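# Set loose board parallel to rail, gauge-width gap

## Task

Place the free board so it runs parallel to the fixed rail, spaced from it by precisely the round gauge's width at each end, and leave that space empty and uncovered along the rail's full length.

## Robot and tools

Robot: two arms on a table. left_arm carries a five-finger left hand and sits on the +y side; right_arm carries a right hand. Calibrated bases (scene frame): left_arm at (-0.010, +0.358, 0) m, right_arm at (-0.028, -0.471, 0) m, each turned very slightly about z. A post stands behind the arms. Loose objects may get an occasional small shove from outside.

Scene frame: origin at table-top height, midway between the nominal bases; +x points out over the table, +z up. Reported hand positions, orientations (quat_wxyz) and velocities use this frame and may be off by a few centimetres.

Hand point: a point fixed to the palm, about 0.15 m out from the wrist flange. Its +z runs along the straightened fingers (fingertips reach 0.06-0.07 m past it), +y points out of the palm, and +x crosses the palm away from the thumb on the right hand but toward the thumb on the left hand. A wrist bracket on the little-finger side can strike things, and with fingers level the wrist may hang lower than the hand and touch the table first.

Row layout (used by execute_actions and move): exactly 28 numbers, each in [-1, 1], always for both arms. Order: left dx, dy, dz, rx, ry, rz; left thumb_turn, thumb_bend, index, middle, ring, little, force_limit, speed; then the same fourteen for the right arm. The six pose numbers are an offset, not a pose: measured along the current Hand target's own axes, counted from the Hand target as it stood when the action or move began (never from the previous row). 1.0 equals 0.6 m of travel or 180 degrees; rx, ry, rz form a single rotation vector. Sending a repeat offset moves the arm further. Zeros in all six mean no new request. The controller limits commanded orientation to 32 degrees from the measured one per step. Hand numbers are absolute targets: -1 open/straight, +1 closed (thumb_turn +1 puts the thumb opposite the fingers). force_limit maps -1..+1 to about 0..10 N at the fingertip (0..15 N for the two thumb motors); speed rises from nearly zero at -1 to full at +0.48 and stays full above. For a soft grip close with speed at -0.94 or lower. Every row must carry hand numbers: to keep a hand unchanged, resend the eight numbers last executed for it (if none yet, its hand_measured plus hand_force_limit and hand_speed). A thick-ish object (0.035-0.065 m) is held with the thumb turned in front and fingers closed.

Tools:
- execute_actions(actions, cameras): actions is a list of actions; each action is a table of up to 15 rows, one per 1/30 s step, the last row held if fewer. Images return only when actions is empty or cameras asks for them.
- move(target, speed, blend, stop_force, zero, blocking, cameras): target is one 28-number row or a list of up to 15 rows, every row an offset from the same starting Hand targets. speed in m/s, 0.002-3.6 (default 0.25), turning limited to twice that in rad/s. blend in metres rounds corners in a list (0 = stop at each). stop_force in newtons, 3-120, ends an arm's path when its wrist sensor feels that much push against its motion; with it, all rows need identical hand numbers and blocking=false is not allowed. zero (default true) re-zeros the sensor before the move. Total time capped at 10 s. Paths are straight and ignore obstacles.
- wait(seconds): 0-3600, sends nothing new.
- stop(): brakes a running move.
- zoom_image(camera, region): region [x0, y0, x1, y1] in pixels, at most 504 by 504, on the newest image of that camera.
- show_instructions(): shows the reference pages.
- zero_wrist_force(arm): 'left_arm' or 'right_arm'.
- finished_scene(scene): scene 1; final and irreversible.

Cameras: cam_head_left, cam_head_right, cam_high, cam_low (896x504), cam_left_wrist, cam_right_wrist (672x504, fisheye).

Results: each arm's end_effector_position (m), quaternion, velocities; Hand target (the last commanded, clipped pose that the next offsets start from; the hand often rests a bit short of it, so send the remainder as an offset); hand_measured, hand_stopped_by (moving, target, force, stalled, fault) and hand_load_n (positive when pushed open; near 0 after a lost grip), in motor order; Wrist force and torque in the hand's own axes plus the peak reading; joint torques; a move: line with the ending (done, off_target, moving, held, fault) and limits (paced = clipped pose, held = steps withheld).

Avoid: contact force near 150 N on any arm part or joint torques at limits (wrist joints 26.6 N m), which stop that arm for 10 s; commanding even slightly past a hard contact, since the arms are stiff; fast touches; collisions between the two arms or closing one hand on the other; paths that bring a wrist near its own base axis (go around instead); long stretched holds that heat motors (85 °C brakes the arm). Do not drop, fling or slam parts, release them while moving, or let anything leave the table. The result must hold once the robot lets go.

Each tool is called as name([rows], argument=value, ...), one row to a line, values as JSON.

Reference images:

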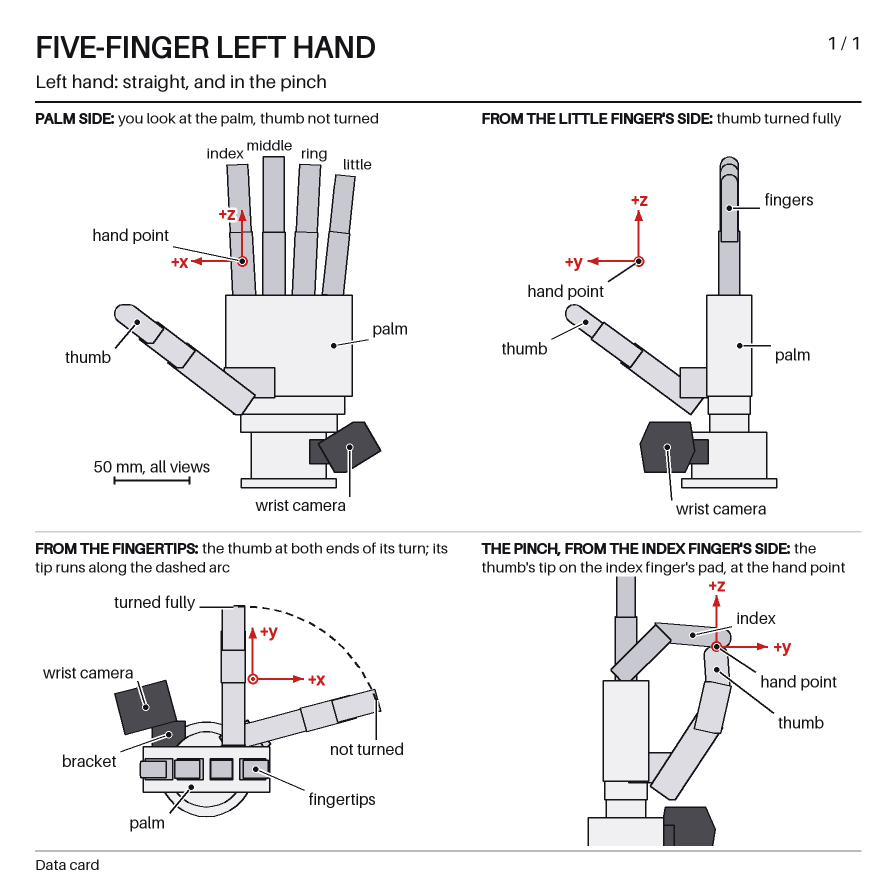

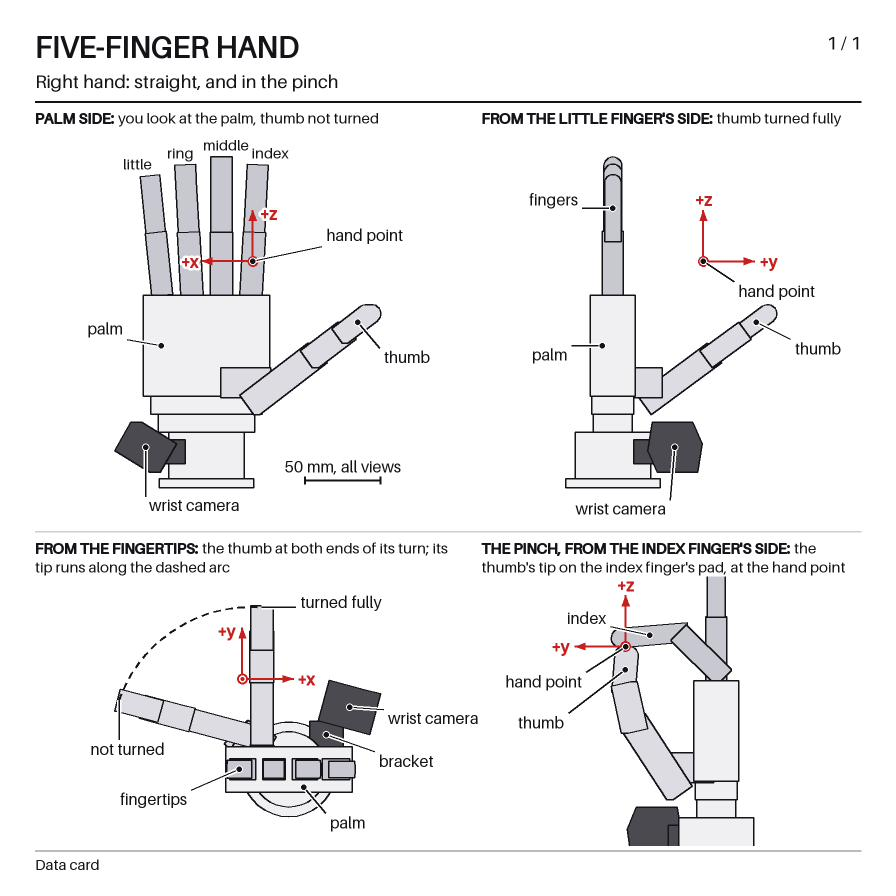

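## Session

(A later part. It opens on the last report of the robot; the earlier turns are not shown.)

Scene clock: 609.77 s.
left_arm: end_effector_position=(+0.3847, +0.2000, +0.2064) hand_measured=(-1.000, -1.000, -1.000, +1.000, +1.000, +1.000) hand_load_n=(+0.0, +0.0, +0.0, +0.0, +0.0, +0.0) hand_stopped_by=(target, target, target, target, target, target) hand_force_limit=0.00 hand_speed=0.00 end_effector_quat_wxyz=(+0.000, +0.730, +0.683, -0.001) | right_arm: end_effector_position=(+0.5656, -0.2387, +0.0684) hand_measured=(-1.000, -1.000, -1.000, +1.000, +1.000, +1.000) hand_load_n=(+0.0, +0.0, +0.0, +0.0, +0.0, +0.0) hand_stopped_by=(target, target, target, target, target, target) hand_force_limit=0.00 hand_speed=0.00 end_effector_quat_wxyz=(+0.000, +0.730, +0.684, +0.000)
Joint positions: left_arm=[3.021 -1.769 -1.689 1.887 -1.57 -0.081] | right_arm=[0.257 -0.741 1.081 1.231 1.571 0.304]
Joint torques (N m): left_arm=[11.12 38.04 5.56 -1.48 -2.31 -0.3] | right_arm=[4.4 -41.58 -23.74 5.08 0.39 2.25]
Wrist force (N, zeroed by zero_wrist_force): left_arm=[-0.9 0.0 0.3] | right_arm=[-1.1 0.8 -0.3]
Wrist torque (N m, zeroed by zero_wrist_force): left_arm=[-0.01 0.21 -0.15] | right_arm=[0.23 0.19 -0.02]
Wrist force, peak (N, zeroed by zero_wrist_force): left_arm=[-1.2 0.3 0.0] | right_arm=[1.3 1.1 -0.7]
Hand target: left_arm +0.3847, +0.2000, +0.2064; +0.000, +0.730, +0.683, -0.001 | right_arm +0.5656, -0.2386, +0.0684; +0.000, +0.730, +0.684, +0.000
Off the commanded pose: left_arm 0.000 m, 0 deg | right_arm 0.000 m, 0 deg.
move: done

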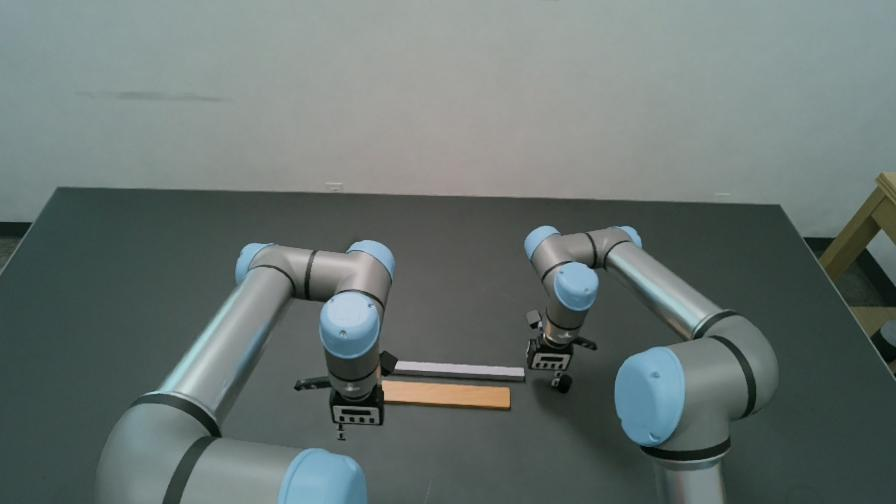

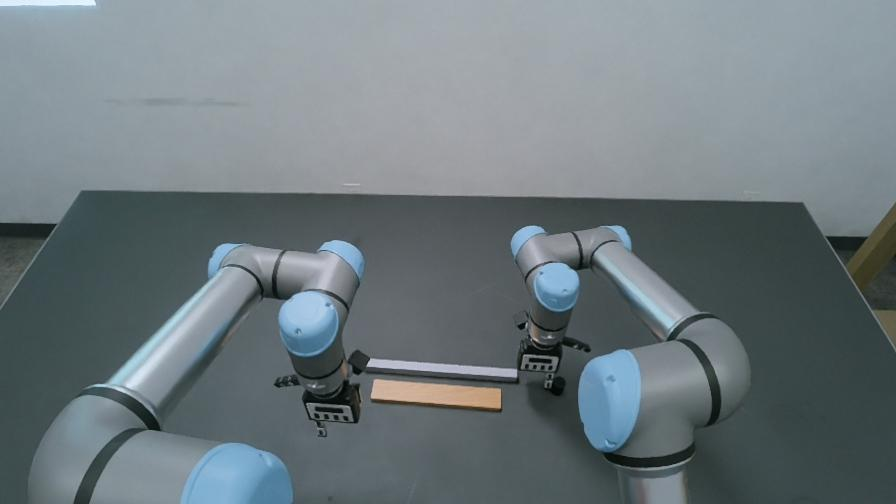

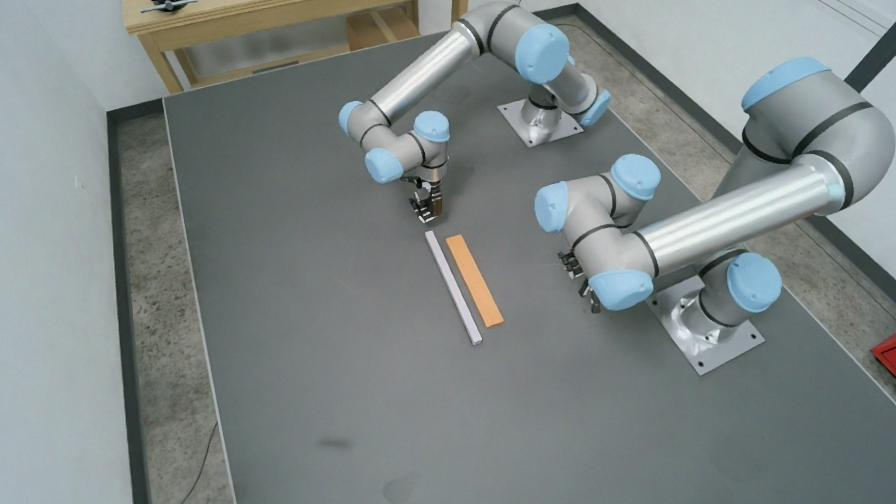

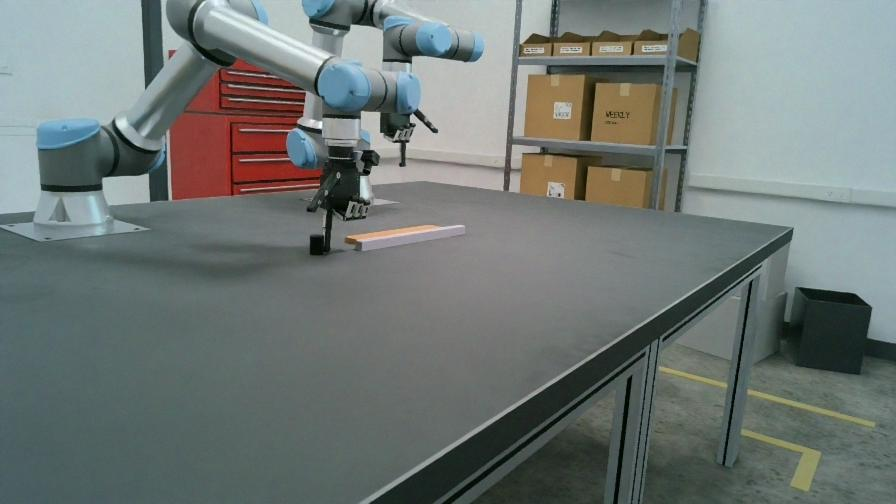

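move([
  [0,0,0,0,0,0,-1,-1,-1,1,1,1,0,0,0.01,0,0,0,0,0,-1,-1,-1,1,1,1,0,0],
  [0,0,0,0,0,0,-1,-1,-1,1,1,1,0,0,0.01,0,-0.25,0,0,0,-1,-1,-1,1,1,1,0,0],
  [0,0,0,0,0,0,-1,-1,-1,1,1,1,0,0,-0.2,-0.35,-0.25,0,0,0,-1,-1,-1,1,1,1,0,0],
], speed=[0.05,0.25,0.35], blend=[0.001,0.02,0])

execute_actions(actions=[])

zoom_image(camera="cam_head_left", region=[360, 330, 560, 430])

zoom_image(camera="cam_left_wrist", region=[0, 0, 500, 504])

Scene clock: 617.17 s.
left_arm: end_effector_position=(+0.3847, +0.2000, +0.2064) hand_measured=(-1.000, -1.000, -1.000, +1.000, +1.000, +1.000) hand_load_n=(+0.0, +0.0, +0.0, +0.0, +0.0, +0.0) hand_stopped_by=(target, target, target, target, target, target) hand_force_limit=0.00 hand_speed=0.00 end_effector_quat_wxyz=(+0.000, +0.730, +0.683, -0.001) | right_arm: end_effector_position=(+0.3482, -0.3446, +0.2184) hand_measured=(-1.000, -1.000, -1.000, +1.000, +1.000, +1.000) hand_load_n=(+0.0, +0.0, +0.0, +0.0, +0.0, +0.0) hand_stopped_by=(target, target, target, target, target, target) hand_force_limit=0.00 hand_speed=0.00 end_effector_quat_wxyz=(+0.000, +0.730, +0.684, +0.000)
Joint positions: left_arm=[3.021 -1.769 -1.689 1.887 -1.57 -0.081] | right_arm=[0.105 -1.439 1.737 1.273 1.57 0.151]
Joint torques (N m): left_arm=[9.9 37.4 5.48 -0.86 -2.3 -0.44] | right_arm=[-7.05 -36.9 -6.83 4.39 1.97 -0.94]
Wrist force (N, zeroed by zero_wrist_force): left_arm=[-0.8 0.0 0.3] | right_arm=[-0.4 0.2 -0.9]
Wrist torque (N m, zeroed by zero_wrist_force): left_arm=[-0.02 0.19 -0.14] | right_arm=[0.15 0.10 -0.08]
Wrist force, peak (N, zeroed by zero_wrist_force): left_arm=[-1.2 0.0 0.2] | right_arm=[0.3 2.7 -2.1]
Hand target: left_arm +0.3847, +0.2000, +0.2064; +0.000, +0.730, +0.683, -0.001 | right_arm +0.3482, -0.3447, +0.2184; +0.000, +0.730, +0.684, +0.000
Off the commanded pose: left_arm 0.000 m, 0 deg | right_arm 0.000 m, 0 deg.
move: done

Scene clock: 617.17 s.
left_arm: end_effector_position=(+0.3847, +0.2000, +0.2064) hand_measured=(-1.000, -1.000, -1.000, +1.000, +1.000, +1.000) hand_load_n=(+0.0, +0.0, +0.0, +0.0, +0.0, +0.0) hand_stopped_by=(target, target, target, target, target, target) hand_force_limit=0.00 hand_speed=0.00 end_effector_quat_wxyz=(+0.000, +0.730, +0.683, -0.001) | right_arm: end_effector_position=(+0.3482, -0.3446, +0.2184) hand_measured=(-1.000, -1.000, -1.000, +1.000, +1.000, +1.000) hand_load_n=(+0.0, +0.0, +0.0, +0.0, +0.0, +0.0) hand_stopped_by=(target, target, target, target, target, target) hand_force_limit=0.00 hand_speed=0.00 end_effector_quat_wxyz=(+0.000, +0.730, +0.684, +0.000)
Joint positions: left_arm=[3.021 -1.769 -1.689 1.887 -1.57 -0.081] | right_arm=[0.105 -1.439 1.737 1.273 1.57 0.151]
Joint velocities: within noise
Joint torques (N m): left_arm=[9.9 37.4 5.48 -0.86 -2.3 -0.44] | right_arm=[-7.05 -36.9 -6.83 4.39 1.97 -0.94]
Motor temperatures (°C): left_arm=[29 29 26 32 36 33] | right_arm=[31 26 31 39 38 35]
Wrist force (N, zeroed by zero_wrist_force): left_arm=[-0.8 0.0 0.3] | right_arm=[-0.4 0.2 -0.9]
Wrist torque (N m, zeroed by zero_wrist_force): left_arm=[-0.02 0.19 -0.14] | right_arm=[0.15 0.10 -0.08]
Wrist force, peak (N, zeroed by zero_wrist_force): left_arm=[-0.8 0.0 0.3] | right_arm=[-0.4 0.2 -0.9]
Hand target: left_arm +0.3847, +0.2000, +0.2064; +0.000, +0.730, +0.683, -0.001 | right_arm +0.3482, -0.3447, +0.2184; +0.000, +0.730, +0.684, +0.000
Off the commanded pose: left_arm 0.000 m, 0 deg | right_arm 0.000 m, 0 deg.

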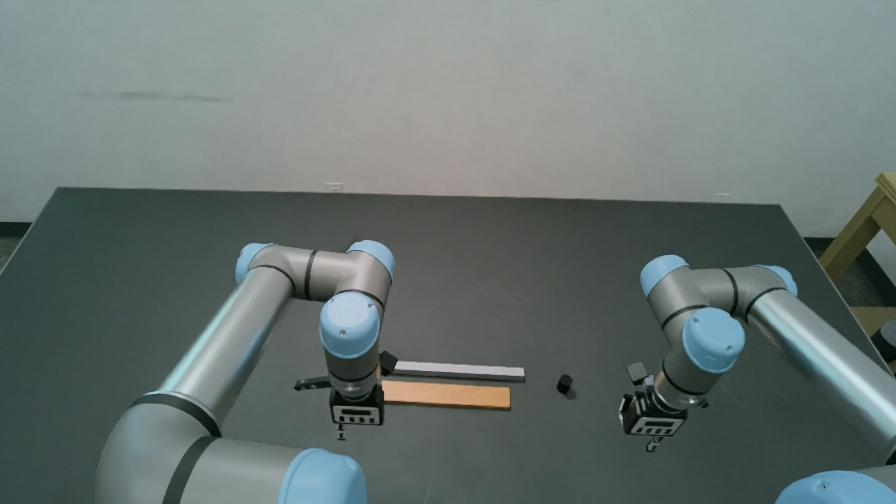

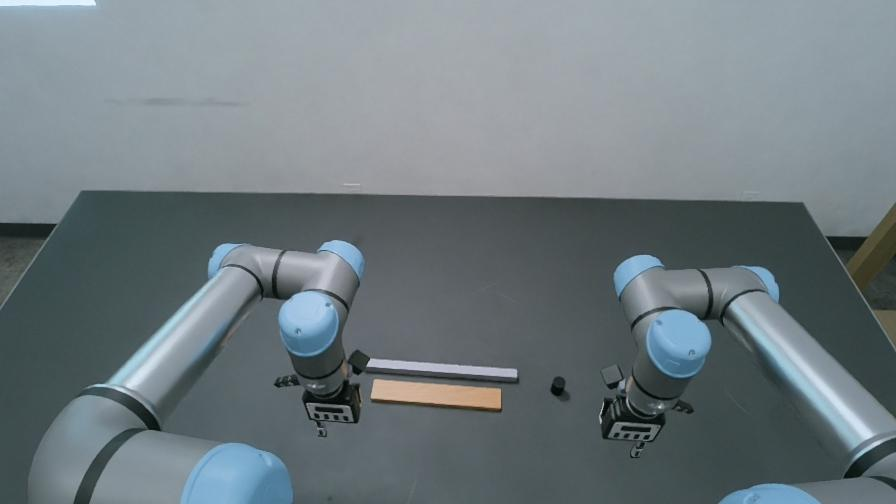

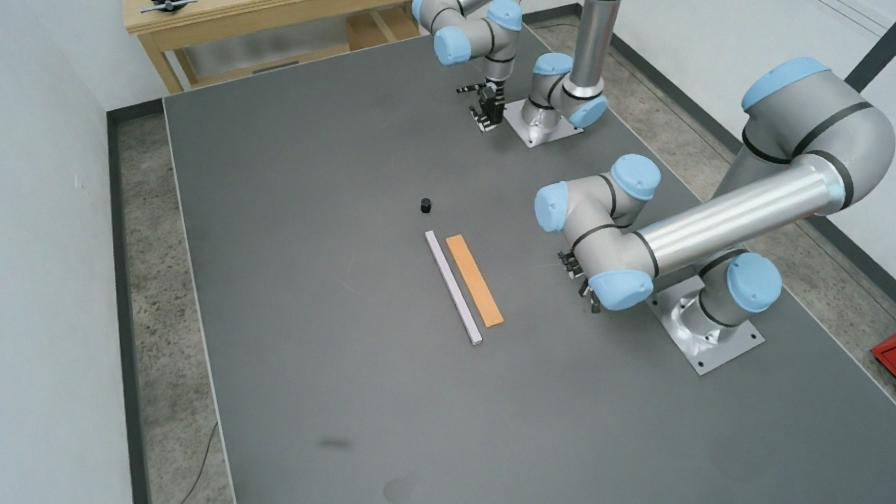

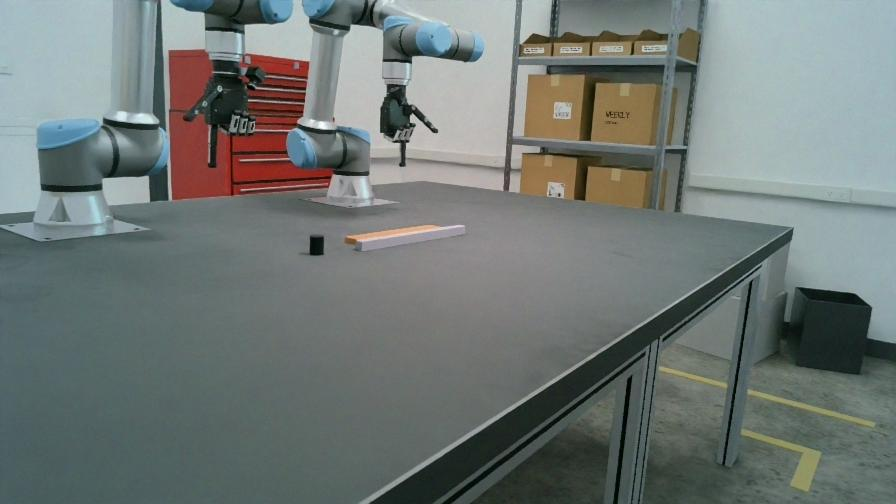

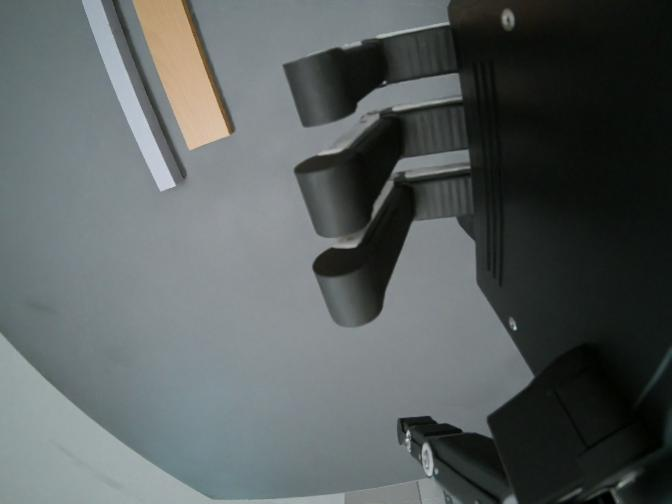

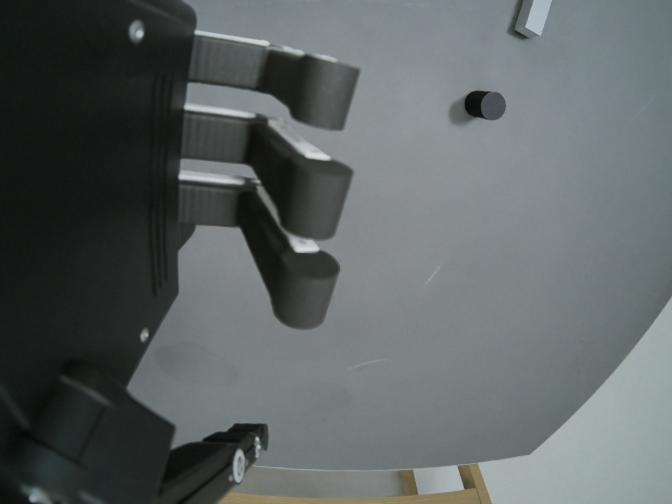

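Scaled by 2.520.

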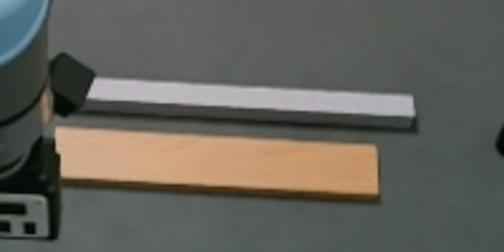

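Scaled by 1.000.

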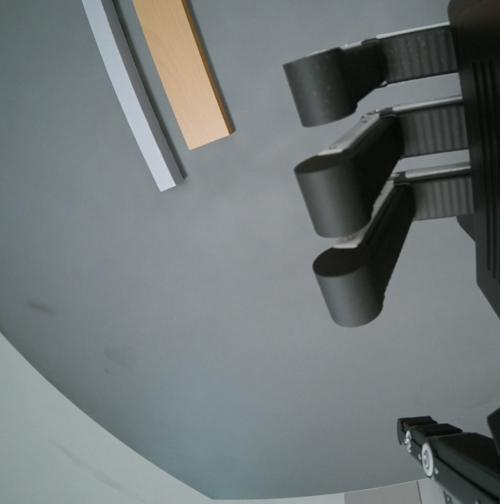

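move([
  [-0.142,0.1,0.1,0,0,0,-1,-1,-1,1,1,1,0,0,0,0,0,0,0,0,-1,-1,-1,1,1,1,0,0],
  [-0.142,0.1158,0.2298,0,0,0,-1,-1,-1,1,1,1,0,0,0,0,0,0,0,0,-1,-1,-1,1,1,1,0,0],
  [-0.142,0.2,0.2298,0,0,0,-1,-1,-1,1,1,1,0,0,0,0,0,0,0,0,-1,-1,-1,1,1,1,0,0],
], speed=[0.25,0.15,0.1], blend=[0.02,0.002,0])

Scene clock: 627.67 s.
left_arm: end_effector_position=(+0.4986, +0.1070, +0.0685) hand_measured=(-1.000, -1.000, -1.000, +1.000, +1.000, +1.000) hand_load_n=(+0.0, -0.5, +0.0, +0.0, +0.0, +0.0) hand_stopped_by=(target, target, target, target, target, target) hand_force_limit=0.00 hand_speed=0.00 end_effector_quat_wxyz=(+0.000, +0.730, +0.683, -0.001) | right_arm: end_effector_position=(+0.3482, -0.3447, +0.2184) hand_measured=(-1.000, -1.000, -1.000, +1.000, +1.000, +1.000) hand_load_n=(+0.0, +0.0, +0.0, +0.0, +0.0, +0.0) hand_stopped_by=(target, target, target, target, target, target) hand_force_limit=0.00 hand_speed=0.00 end_effector_quat_wxyz=(+0.000, +0.730, +0.684, +0.000)
Joint positions: left_arm=[2.87 -2.23 -1.388 2.046 -1.57 -0.233] | right_arm=[0.105 -1.439 1.737 1.273 1.571 0.151]
Joint torques (N m): left_arm=[-12.49 42.81 25.29 -0.48 0.28 -0.87] | right_arm=[-7.02 -39.09 -6.14 -0.33 2.07 -1.88]
Wrist force (N, zeroed by zero_wrist_force): left_arm=[-0.8 0.0 0.6] | right_arm=[-0.5 0.4 -0.7]
Wrist torque (N m, zeroed by zero_wrist_force): left_arm=[-0.02 0.17 -0.13] | right_arm=[0.17 0.12 -0.06]
Wrist force, peak (N, zeroed by zero_wrist_force): left_arm=[-0.2 -1.0 1.9] | right_arm=[-0.4 0.4 -1.2]
Hand target: left_arm +0.4987, +0.1069, +0.0685; +0.000, +0.730, +0.683, -0.001 | right_arm +0.3482, -0.3447, +0.2184; +0.000, +0.730, +0.684, +0.000
Off the commanded pose: left_arm 0.000 m, 0 deg | right_arm 0.000 m, 0 deg.
move: done

move(target=[0,0.0378,0,0,0,0,-1,-1,-1,1,1,1,0,0,0,0,0,0,0,0,-1,-1,-1,1,1,1,0,0], speed=0.01)

move([
  [0,-0.03,0,0,0,0,-1,-1,-1,1,1,1,0,0,0,0,0,0,0,0,-1,-1,-1,1,1,1,0,0],
  [-0.3717,-0.03,0,0,0,0,-1,-1,-1,1,1,1,0,0,0,0,0,0,0,0,-1,-1,-1,1,1,1,0,0],
], speed=[0.02,0.2], blend=[0,0])

Scene clock: 635.80 s.
left_arm: end_effector_position=(+0.5214, +0.1054, +0.0685) hand_measured=(-1.000, -1.000, -1.000, +1.000, +1.000, +1.000) hand_load_n=(+0.0, +0.0, +0.0, +0.0, +0.0, +0.0) hand_stopped_by=(target, target, target, target, target, target) hand_force_limit=0.00 hand_speed=0.00 end_effector_quat_wxyz=(+0.000, +0.730, +0.683, -0.001) | right_arm: end_effector_position=(+0.3482, -0.3447, +0.2184) hand_measured=(-1.000, -1.000, -1.000, +1.000, +1.000, +1.000) hand_load_n=(+0.0, +0.0, +0.0, +0.0, +0.0, +0.0) hand_stopped_by=(target, target, target, target, target, target) hand_force_limit=0.00 hand_speed=0.00 end_effector_quat_wxyz=(+0.000, +0.730, +0.684, +0.000)
Joint positions: left_arm=[2.879 -2.275 -1.308 2.012 -1.57 -0.223] | right_arm=[0.105 -1.439 1.737 1.273 1.571 0.151]
Joint torques (N m): left_arm=[6.62 47.44 4.31 -2.71 -2.04 0.77] | right_arm=[-6.85 -38.54 -7.23 -0.22 1.56 -1.83]
Wrist force (N, zeroed by zero_wrist_force): left_arm=[-0.7 0.2 0.6] | right_arm=[-0.5 0.3 -1.2]
Wrist torque (N m, zeroed by zero_wrist_force): left_arm=[-0.01 0.17 -0.27] | right_arm=[0.18 0.12 -0.07]
Wrist force, peak (N, zeroed by zero_wrist_force): left_arm=[-1.0 -0.4 0.6] | right_arm=[-0.5 0.3 -1.2]
Hand target: left_arm +0.5213, +0.1054, +0.0685; +0.000, +0.730, +0.683, -0.001 | right_arm +0.3482, -0.3447, +0.2184; +0.000, +0.730, +0.684, +0.000
Off the commanded pose: left_arm 0.000 m, 0 deg | right_arm 0.000 m, 0 deg.
move: done

Scene clock: 638.47 s.
left_arm: end_effector_position=(+0.4886, -0.1159, +0.0688) hand_measured=(-1.000, -1.000, -1.000, +1.000, +1.000, +1.000) hand_load_n=(+0.0, +0.0, +0.0, +0.0, +0.0, +0.0) hand_stopped_by=(target, target, target, target, target, target) hand_force_limit=0.00 hand_speed=0.00 end_effector_quat_wxyz=(+0.000, +0.730, +0.683, -0.001) | right_arm: end_effector_position=(+0.3482, -0.3447, +0.2184) hand_measured=(-1.000, -1.000, -1.000, +1.000, +1.000, +1.000) hand_load_n=(+0.0, +0.0, +0.0, +0.0, +0.0, +0.0) hand_stopped_by=(target, target, target, target, target, target) hand_force_limit=0.00 hand_speed=0.00 end_effector_quat_wxyz=(+0.000, +0.730, +0.684, +0.000)
Joint positions: left_arm=[2.518 -2.597 -0.707 1.733 -1.569 -0.584] | right_arm=[0.105 -1.439 1.737 1.273 1.571 0.151]
Joint torques (N m): left_arm=[-7.47 41.62 32.35 -2.7 -2.14 -0.92] | right_arm=[-6.32 -38.42 -6.41 -0.09 1.13 -1.78]
Wrist force (N, zeroed by zero_wrist_force): left_arm=[-0.8 0.1 0.0] | right_arm=[-0.3 0.3 -1.0]
Wrist torque (N m, zeroed by zero_wrist_force): left_arm=[0.02 0.13 -0.26] | right_arm=[0.17 0.09 -0.06]
Wrist force, peak (N, zeroed by zero_wrist_force): left_arm=[-2.6 -0.2 0.3] | right_arm=[-0.6 0.2 -1.1]
Hand target: left_arm +0.4886, -0.1159, +0.0688; +0.000, +0.730, +0.683, -0.001 | right_arm +0.3482, -0.3447, +0.2184; +0.000, +0.730, +0.684, +0.000
Off the commanded pose: left_arm 0.000 m, 0 deg | right_arm 0.000 m, 0 deg.
move: done

move(target=[0,0.03,0,0,0,0,-1,-1,-1,1,1,1,0,0,0,0,0,0,0,0,-1,-1,-1,1,1,1,0,0], speed=0.01)

move([
  [0,-0.03,0,0,0,0,-1,-1,-1,1,1,1,0,0,0,0,0,0,0,0,-1,-1,-1,1,1,1,0,0],
  [0.3717,-0.03,0,0,0,0,-1,-1,-1,1,1,1,0,0,0,0,0,0,0,0,-1,-1,-1,1,1,1,0,0],
], speed=[0.02,0.2], blend=[0,0])

move(target=[0,0.0302,0,0,0,0,-1,-1,-1,1,1,1,0,0,0,0,0,0,0,0,-1,-1,-1,1,1,1,0,0], speed=0.01)

Scene clock: 645.40 s.
left_arm: end_effector_position=(+0.5066, -0.1171, +0.0687) hand_measured=(-1.000, -1.000, -1.000, +1.000, +1.000, +1.000) hand_load_n=(+0.0, +0.0, +0.0, +0.0, +0.0, +0.0) hand_stopped_by=(target, target, target, target, target, target) hand_force_limit=0.00 hand_speed=0.00 end_effector_quat_wxyz=(+0.000, +0.730, +0.683, -0.001) | right_arm: end_effector_position=(+0.3482, -0.3447, +0.2184) hand_measured=(-1.000, -1.000, -1.000, +1.000, +1.000, +1.000) hand_load_n=(+0.0, +0.0, +0.0, +0.0, +0.0, +0.0) hand_stopped_by=(target, target, target, target, target, target) hand_force_limit=0.00 hand_speed=0.00 end_effector_quat_wxyz=(+0.000, +0.730, +0.684, +0.000)
Joint positions: left_arm=[2.533 -2.647 -0.609 1.686 -1.569 -0.569] | right_arm=[0.105 -1.439 1.737 1.273 1.571 0.151]
Joint torques (N m): left_arm=[1.02 64.96 5.64 -0.74 1.21 -0.33] | right_arm=[-7.06 -38.77 -6.91 -0.08 0.86 -1.62]
Wrist force (N, zeroed by zero_wrist_force): left_arm=[-0.8 0.1 0.3] | right_arm=[-0.4 0.4 -1.0]
Wrist torque (N m, zeroed by zero_wrist_force): left_arm=[0.05 0.14 -0.25] | right_arm=[0.18 0.09 -0.06]
Wrist force, peak (N, zeroed by zero_wrist_force): left_arm=[-1.0 -0.1 0.6] | right_arm=[-0.5 0.5 -1.1]
Hand target: left_arm +0.5065, -0.1171, +0.0688; +0.000, +0.730, +0.683, -0.001 | right_arm +0.3482, -0.3447, +0.2184; +0.000, +0.730, +0.684, +0.000
Off the commanded pose: left_arm 0.000 m, 0 deg | right_arm 0.000 m, 0 deg.
move: done

Scene clock: 648.00 s.
left_arm: end_effector_position=(+0.5034, +0.1065, +0.0686) hand_measured=(-1.000, -1.000, -1.000, +1.000, +1.000, +1.000) hand_load_n=(+0.0, +0.0, +0.0, +0.0, +0.0, +0.0) hand_stopped_by=(target, target, target, target, target, target) hand_force_limit=0.00 hand_speed=0.00 end_effector_quat_wxyz=(+0.000, +0.730, +0.683, -0.001) | right_arm: end_effector_position=(+0.3482, -0.3447, +0.2184) hand_measured=(-1.000, -1.000, -1.000, +1.000, +1.000, +1.000) hand_load_n=(+0.0, +0.0, +0.5, +0.0, +0.0, +0.0) hand_stopped_by=(target, target, target, target, target, target) hand_force_limit=0.00 hand_speed=0.00 end_effector_quat_wxyz=(+0.000, +0.730, +0.684, +0.000)
Joint positions: left_arm=[2.871 -2.239 -1.371 2.039 -1.569 -0.231] | right_arm=[0.105 -1.439 1.737 1.273 1.571 0.151]
Joint torques (N m): left_arm=[9.53 36.11 8.58 -4.18 0.15 1.4] | right_arm=[-6.01 -37.8 -6.86 0.04 0.66 -1.65]
Wrist force (N, zeroed by zero_wrist_force): left_arm=[-0.6 -0.2 0.3] | right_arm=[-0.4 0.3 -1.0]
Wrist torque (N m, zeroed by zero_wrist_force): left_arm=[-0.02 0.14 -0.06] | right_arm=[0.16 0.10 -0.06]
Wrist force, peak (N, zeroed by zero_wrist_force): left_arm=[-2.8 0.1 0.5] | right_arm=[-0.6 0.4 -1.0]
Hand target: left_arm +0.5033, +0.1066, +0.0685; +0.000, +0.730, +0.683, -0.001 | right_arm +0.3482, -0.3447, +0.2184; +0.000, +0.730, +0.684, +0.000
Off the commanded pose: left_arm 0.000 m, 0 deg | right_arm 0.000 m, 0 deg.
move: done

Scene clock: 650.07 s.
left_arm: end_effector_position=(+0.5215, +0.1054, +0.0685) hand_measured=(-1.000, -1.000, -1.000, +1.000, +1.000, +1.000) hand_load_n=(+0.0, -0.5, +0.0, +0.0, +0.0, +0.0) hand_stopped_by=(target, target, target, target, target, target) hand_force_limit=0.00 hand_speed=0.00 end_effector_quat_wxyz=(+0.000, +0.730, +0.683, -0.001) | right_arm: end_effector_position=(+0.3482, -0.3447, +0.2184) hand_measured=(-1.000, -1.000, -1.000, +1.000, +1.000, +1.000) hand_load_n=(+0.0, +0.0, +0.0, +0.0, +0.5, +0.0) hand_stopped_by=(target, target, target, target, target, target) hand_force_limit=0.00 hand_speed=0.00 end_effector_quat_wxyz=(+0.000, +0.730, +0.684, +0.000)
Joint positions: left_arm=[2.879 -2.275 -1.308 2.011 -1.57 -0.223] | right_arm=[0.105 -1.439 1.737 1.273 1.571 0.151]
Joint torques (N m): left_arm=[7.36 48.51 4.47 -2.57 -2.16 0.72] | right_arm=[-6.41 -37.75 -6.6 -0.03 0.52 -1.49]
Wrist force (N, zeroed by zero_wrist_force): left_arm=[-0.3 -0.2 0.7] | right_arm=[-0.4 0.5 -0.9]
Wrist torque (N m, zeroed by zero_wrist_force): left_arm=[-0.04 0.13 -0.24] | right_arm=[0.19 0.09 -0.05]
Wrist force, peak (N, zeroed by zero_wrist_force): left_arm=[-0.9 0.1 0.7] | right_arm=[-0.4 0.3 -1.1]
Hand target: left_arm +0.5214, +0.1054, +0.0685; +0.000, +0.730, +0.683, -0.001 | right_arm +0.3482, -0.3447, +0.2184; +0.000, +0.730, +0.684, +0.000
Off the commanded pose: left_arm 0.000 m, 0 deg | right_arm 0.000 m, 0 deg.
move: done

move([
  [0,-0.03,0,0,0,0,-1,-1,-1,1,1,1,0,0,0,0,0,0,0,0,-1,-1,-1,1,1,1,0,0],
  [0,-0.03,-0.28,0,0,0,-1,-1,-1,1,1,1,0,0,0,0,0,0,0,0,-1,-1,-1,1,1,1,0,0],
  [0.025,0,-0.32,0,0,0,-1,-1,-1,1,1,1,0,0,0,0,0,0,0,0,-1,-1,-1,1,1,1,0,0],
], speed=[0.02,0.2,0.2], blend=[0,0.01,0], cameras=["cam_head_left","cam_head_right","cam_high","cam_left_wrist"])

Scene clock: 664.33 s.
left_arm: end_effector_position=(+0.5225, +0.1205, +0.2603) hand_measured=(-1.000, -1.000, -1.000, +1.000, +1.000, +1.000) hand_load_n=(+0.0, +0.0, +0.5, +0.0, +0.0, +0.0) hand_stopped_by=(target, target, target, target, target, target) hand_force_limit=0.00 hand_speed=0.00 end_effector_quat_wxyz=(+0.000, +0.730, +0.683, -0.001) | right_arm: end_effector_position=(+0.3482, -0.3447, +0.2184) hand_measured=(-1.000, -1.000, -1.000, +1.000, +1.000, +1.000) hand_load_n=(+0.0, +0.0, +0.0, +0.0, +0.0, +0.0) hand_stopped_by=(target, target, target, target, target, target) hand_force_limit=0.00 hand_speed=0.00 end_effector_quat_wxyz=(+0.000, +0.730, +0.684, +0.000)
Joint positions: left_arm=[2.908 -2.145 -1.018 1.592 -1.57 -0.195] | right_arm=[0.105 -1.439 1.737 1.273 1.571 0.151]
Joint torques (N m): left_arm=[5.5 49.97 31.82 -4.04 -0.95 1.49] | right_arm=[-6.14 -37.56 -6.29 -0.02 -0.14 -1.42]
Wrist force (N, zeroed by zero_wrist_force): left_arm=[-0.3 -0.1 0.5] | right_arm=[-0.3 0.2 -1.0]
Wrist torque (N m, zeroed by zero_wrist_force): left_arm=[-0.07 0.11 -0.03] | right_arm=[0.16 0.08 -0.05]
Wrist force, peak (N, zeroed by zero_wrist_force): left_arm=[-1.0 0.0 2.3] | right_arm=[-0.2 0.5 -1.2]
Hand target: left_arm +0.5226, +0.1206, +0.2605; +0.000, +0.730, +0.683, -0.001 | right_arm +0.3482, -0.3447, +0.2184; +0.000, +0.730, +0.684, +0.000
Off the commanded pose: left_arm 0.000 m, 0 deg | right_arm 0.000 m, 0 deg.
move: done

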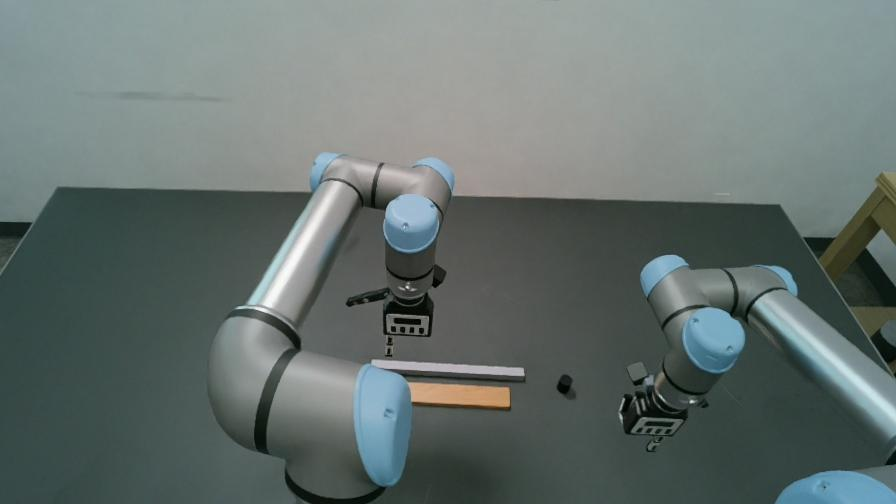

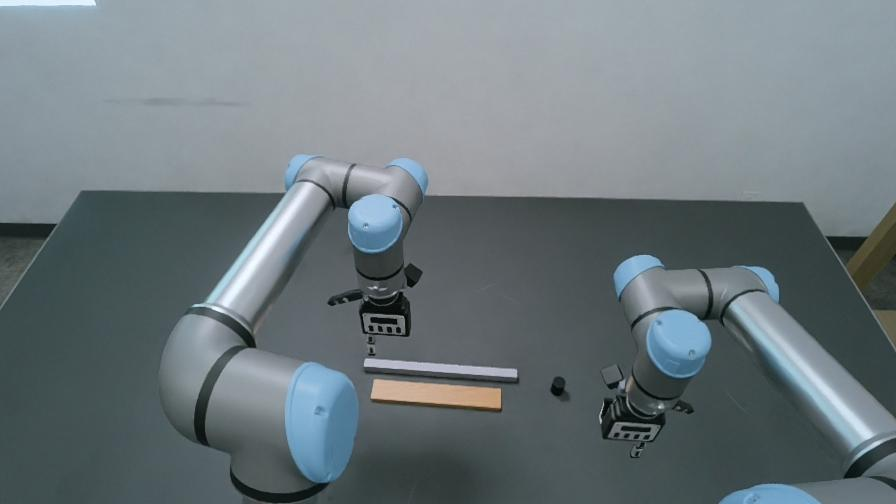

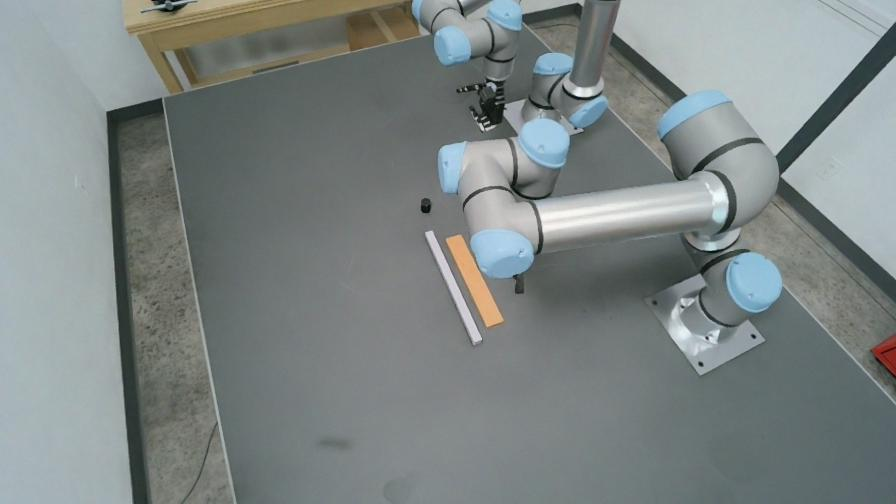

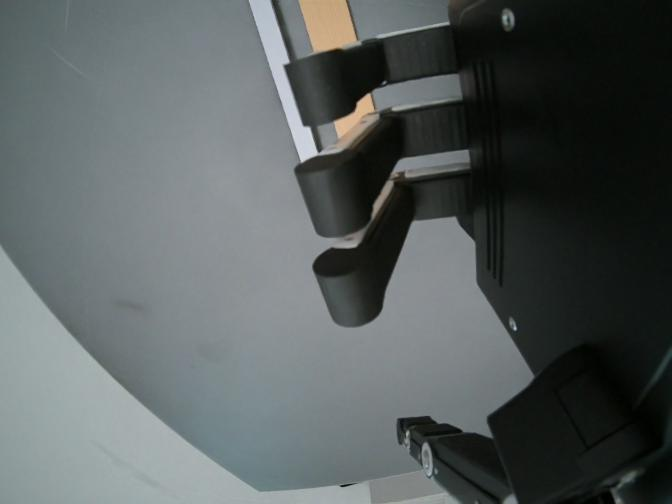

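move(target=[-0.2917,-0.114,-0.03,0,0,0,-1,-1,-1,-1,-1,-1,0,0,0,0,0,0,0,0,-1,-1,-1,1,1,1,0,0], speed=0.25, cameras=["cam_head_left","cam_head_right","cam_high","cam_left_wrist"])

Scene clock: 675.30 s.
left_arm: end_effector_position=(+0.4428, -0.0494, +0.2787) hand_measured=(-1.000, -1.000, -1.000, -1.000, -1.000, -1.000) hand_load_n=(+0.0, +0.0, +0.0, +0.0, +0.0, +0.0) hand_stopped_by=(target, target, target, target, target, target) hand_force_limit=0.00 hand_speed=0.00 end_effector_quat_wxyz=(+0.000, +0.730, +0.683, -0.001) | right_arm: end_effector_position=(+0.3482, -0.3447, +0.2184) hand_measured=(-1.000, -1.000, -1.000, +1.000, +1.000, +1.000) hand_load_n=(+0.0, +0.0, +0.0, +0.0, +0.0, +0.0) hand_stopped_by=(target, target, target, target, target, target) hand_force_limit=0.00 hand_speed=0.00 end_effector_quat_wxyz=(+0.000, +0.730, +0.684, +0.000)
Joint positions: left_arm=[2.562 -2.287 -0.737 1.453 -1.569 -0.54] | right_arm=[0.105 -1.439 1.737 1.273 1.571 0.151]
Joint torques (N m): left_arm=[-11.34 43.74 32.59 -0.96 -1.58 -0.96] | right_arm=[-5.56 -37.12 -7.2 0.23 -0.56 -1.47]
Wrist force (N, zeroed by zero_wrist_force): left_arm=[-0.6 0.3 0.6] | right_arm=[-0.3 0.4 -0.9]
Wrist torque (N m, zeroed by zero_wrist_force): left_arm=[0.01 0.13 -0.19] | right_arm=[0.17 0.07 -0.05]
Wrist force, peak (N, zeroed by zero_wrist_force): left_arm=[-2.6 -0.8 0.4] | right_arm=[-0.5 0.3 -1.2]
Hand target: left_arm +0.4428, -0.0495, +0.2787; +0.000, +0.730, +0.683, -0.001 | right_arm +0.3482, -0.3447, +0.2184; +0.000, +0.730, +0.684, +0.000
Off the commanded pose: left_arm 0.000 m, 0 deg | right_arm 0.000 m, 0 deg.
move: done

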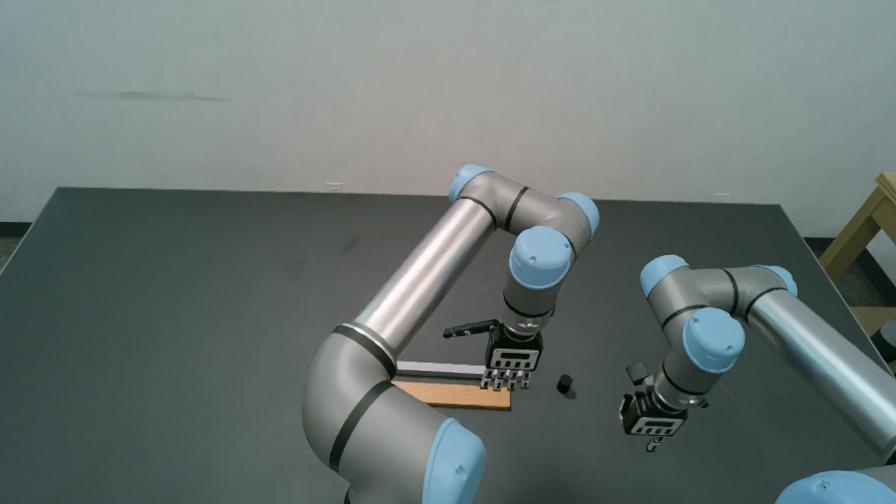

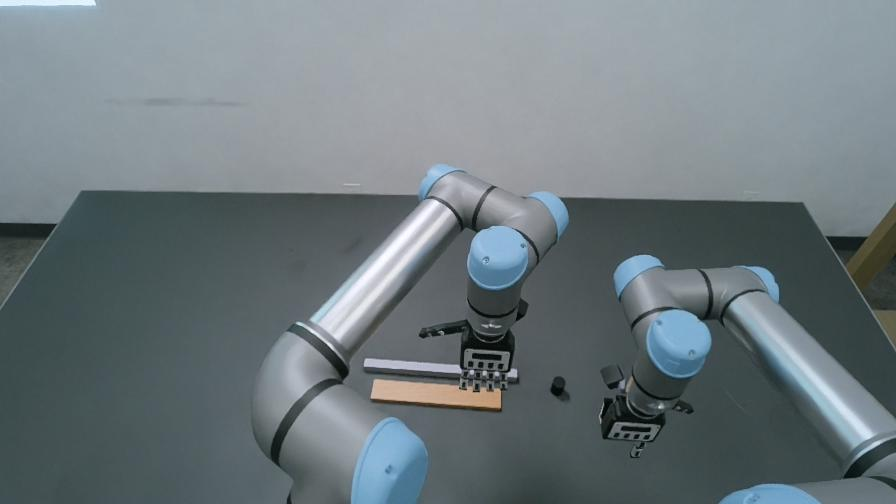

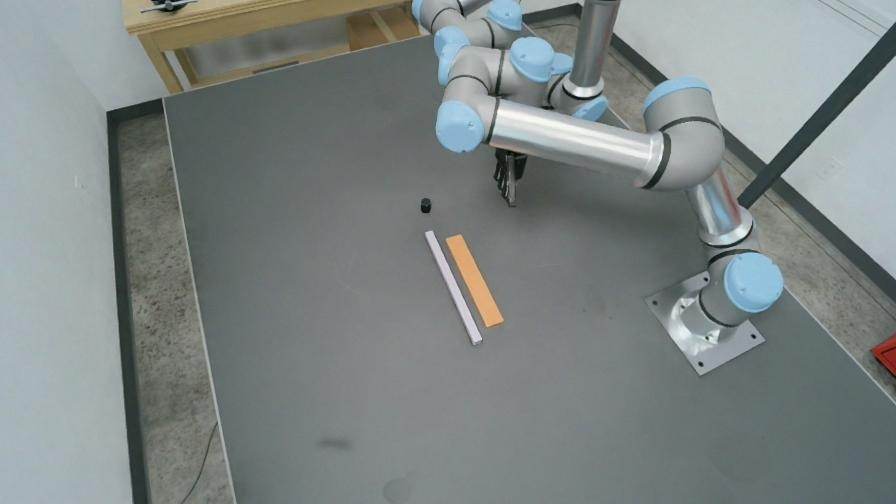

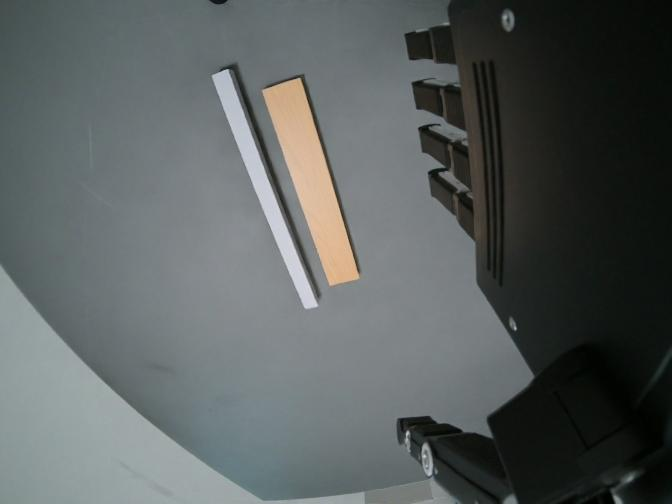

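zoom_image(camera="cam_left_wrist", region=[190, 50, 340, 180])

zoom_image(camera="cam_left_wrist", region=[250, 190, 400, 320])

Scaled by 3.360 from the camera's image (finer frame: 960x720).

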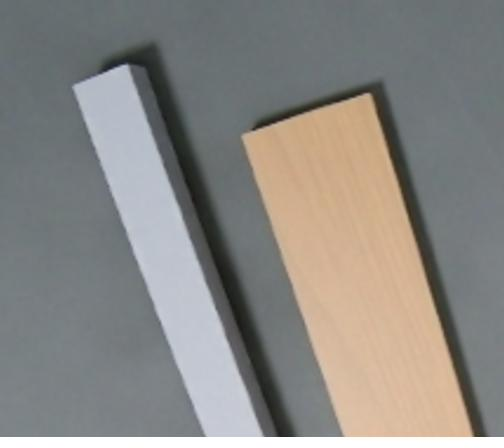

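Scaled by 3.360 from the camera's image (finer frame: 960x720).

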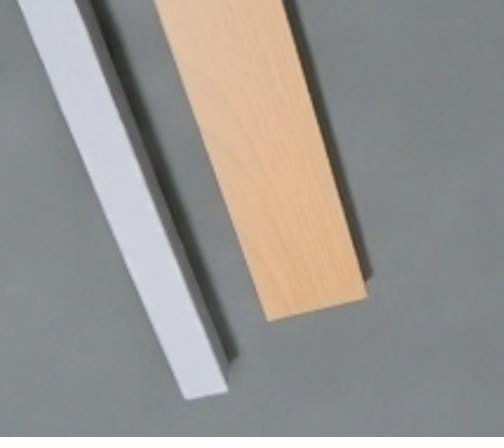

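zoom_image(camera="cam_left_wrist", region=[215, 60, 315, 135])

zoom_image(camera="cam_left_wrist", region=[275, 235, 375, 310])

Scaled by 5.040 from the camera's image (finer frame: 960x720).

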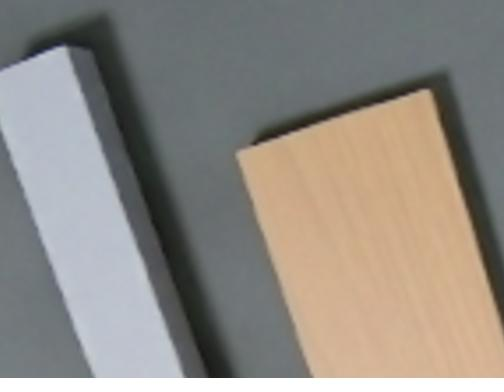

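Scaled by 5.040 from the camera's image (finer frame: 960x720).

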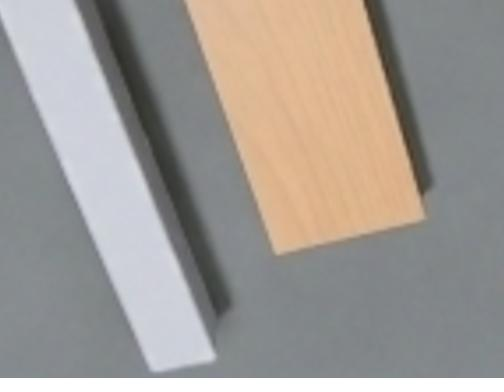

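move(target=[0.36,0,0,0,0,0,-1,-1,-1,-1,-1,-1,0,0,0,0,0,0,0,0,-1,-1,-1,1,1,1,0,0], speed=0.25, cameras=["cam_left_wrist"])

zoom_image(camera="cam_left_wrist", region=[215, 60, 315, 135])

Scene clock: 709.77 s.
left_arm: end_effector_position=(+0.4571, +0.1659, +0.2785) hand_measured=(-1.000, -1.000, -1.000, -1.000, -1.000, -1.000) hand_load_n=(+0.0, +0.0, +0.0, +0.0, +0.0, +0.0) hand_stopped_by=(target, target, target, target, target, target) hand_force_limit=0.00 hand_speed=0.00 end_effector_quat_wxyz=(+0.000, +0.730, +0.683, -0.001) | right_arm: end_effector_position=(+0.3482, -0.3447, +0.2184) hand_measured=(-1.000, -1.000, -1.000, +1.000, +1.000, +1.000) hand_load_n=(+0.0, +0.0, +0.0, +0.5, +0.0, +0.5) hand_stopped_by=(target, target, target, target, target, target) hand_force_limit=0.00 hand_speed=0.00 end_effector_quat_wxyz=(+0.000, +0.730, +0.684, +0.000)
Joint positions: left_arm=[2.968 -1.931 -1.291 1.65 -1.569 -0.134] | right_arm=[0.105 -1.439 1.737 1.273 1.571 0.151]
Joint torques (N m): left_arm=[9.54 33.28 9.65 -4.86 -1.6 1.47] | right_arm=[-5.08 -36.81 -6.76 0.21 -1.03 -1.32]
Wrist force (N, zeroed by zero_wrist_force): left_arm=[-0.7 0.1 0.3] | right_arm=[-0.4 0.1 -0.9]
Wrist torque (N m, zeroed by zero_wrist_force): left_arm=[-0.01 0.15 -0.17] | right_arm=[0.13 0.10 -0.07]
Wrist force, peak (N, zeroed by zero_wrist_force): left_arm=[-2.9 -0.1 0.6] | right_arm=[-0.3 0.4 -1.3]
Hand target: left_arm +0.4571, +0.1660, +0.2785; +0.000, +0.730, +0.683, -0.001 | right_arm +0.3482, -0.3447, +0.2184; +0.000, +0.730, +0.684, +0.000
Off the commanded pose: left_arm 0.000 m, 0 deg | right_arm 0.000 m, 0 deg.
move: done

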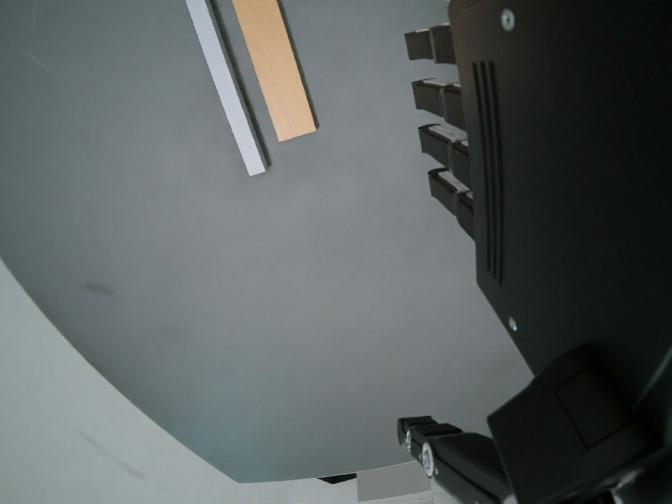

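Scaled by 5.040 from the camera's image (finer frame: 960x720).

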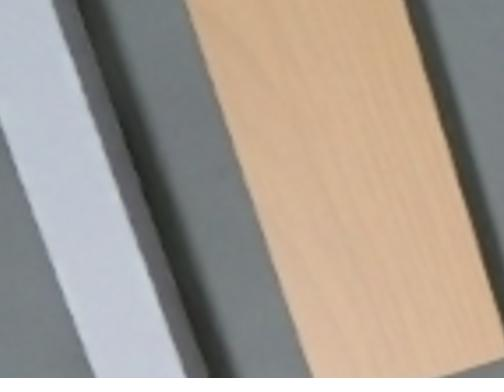

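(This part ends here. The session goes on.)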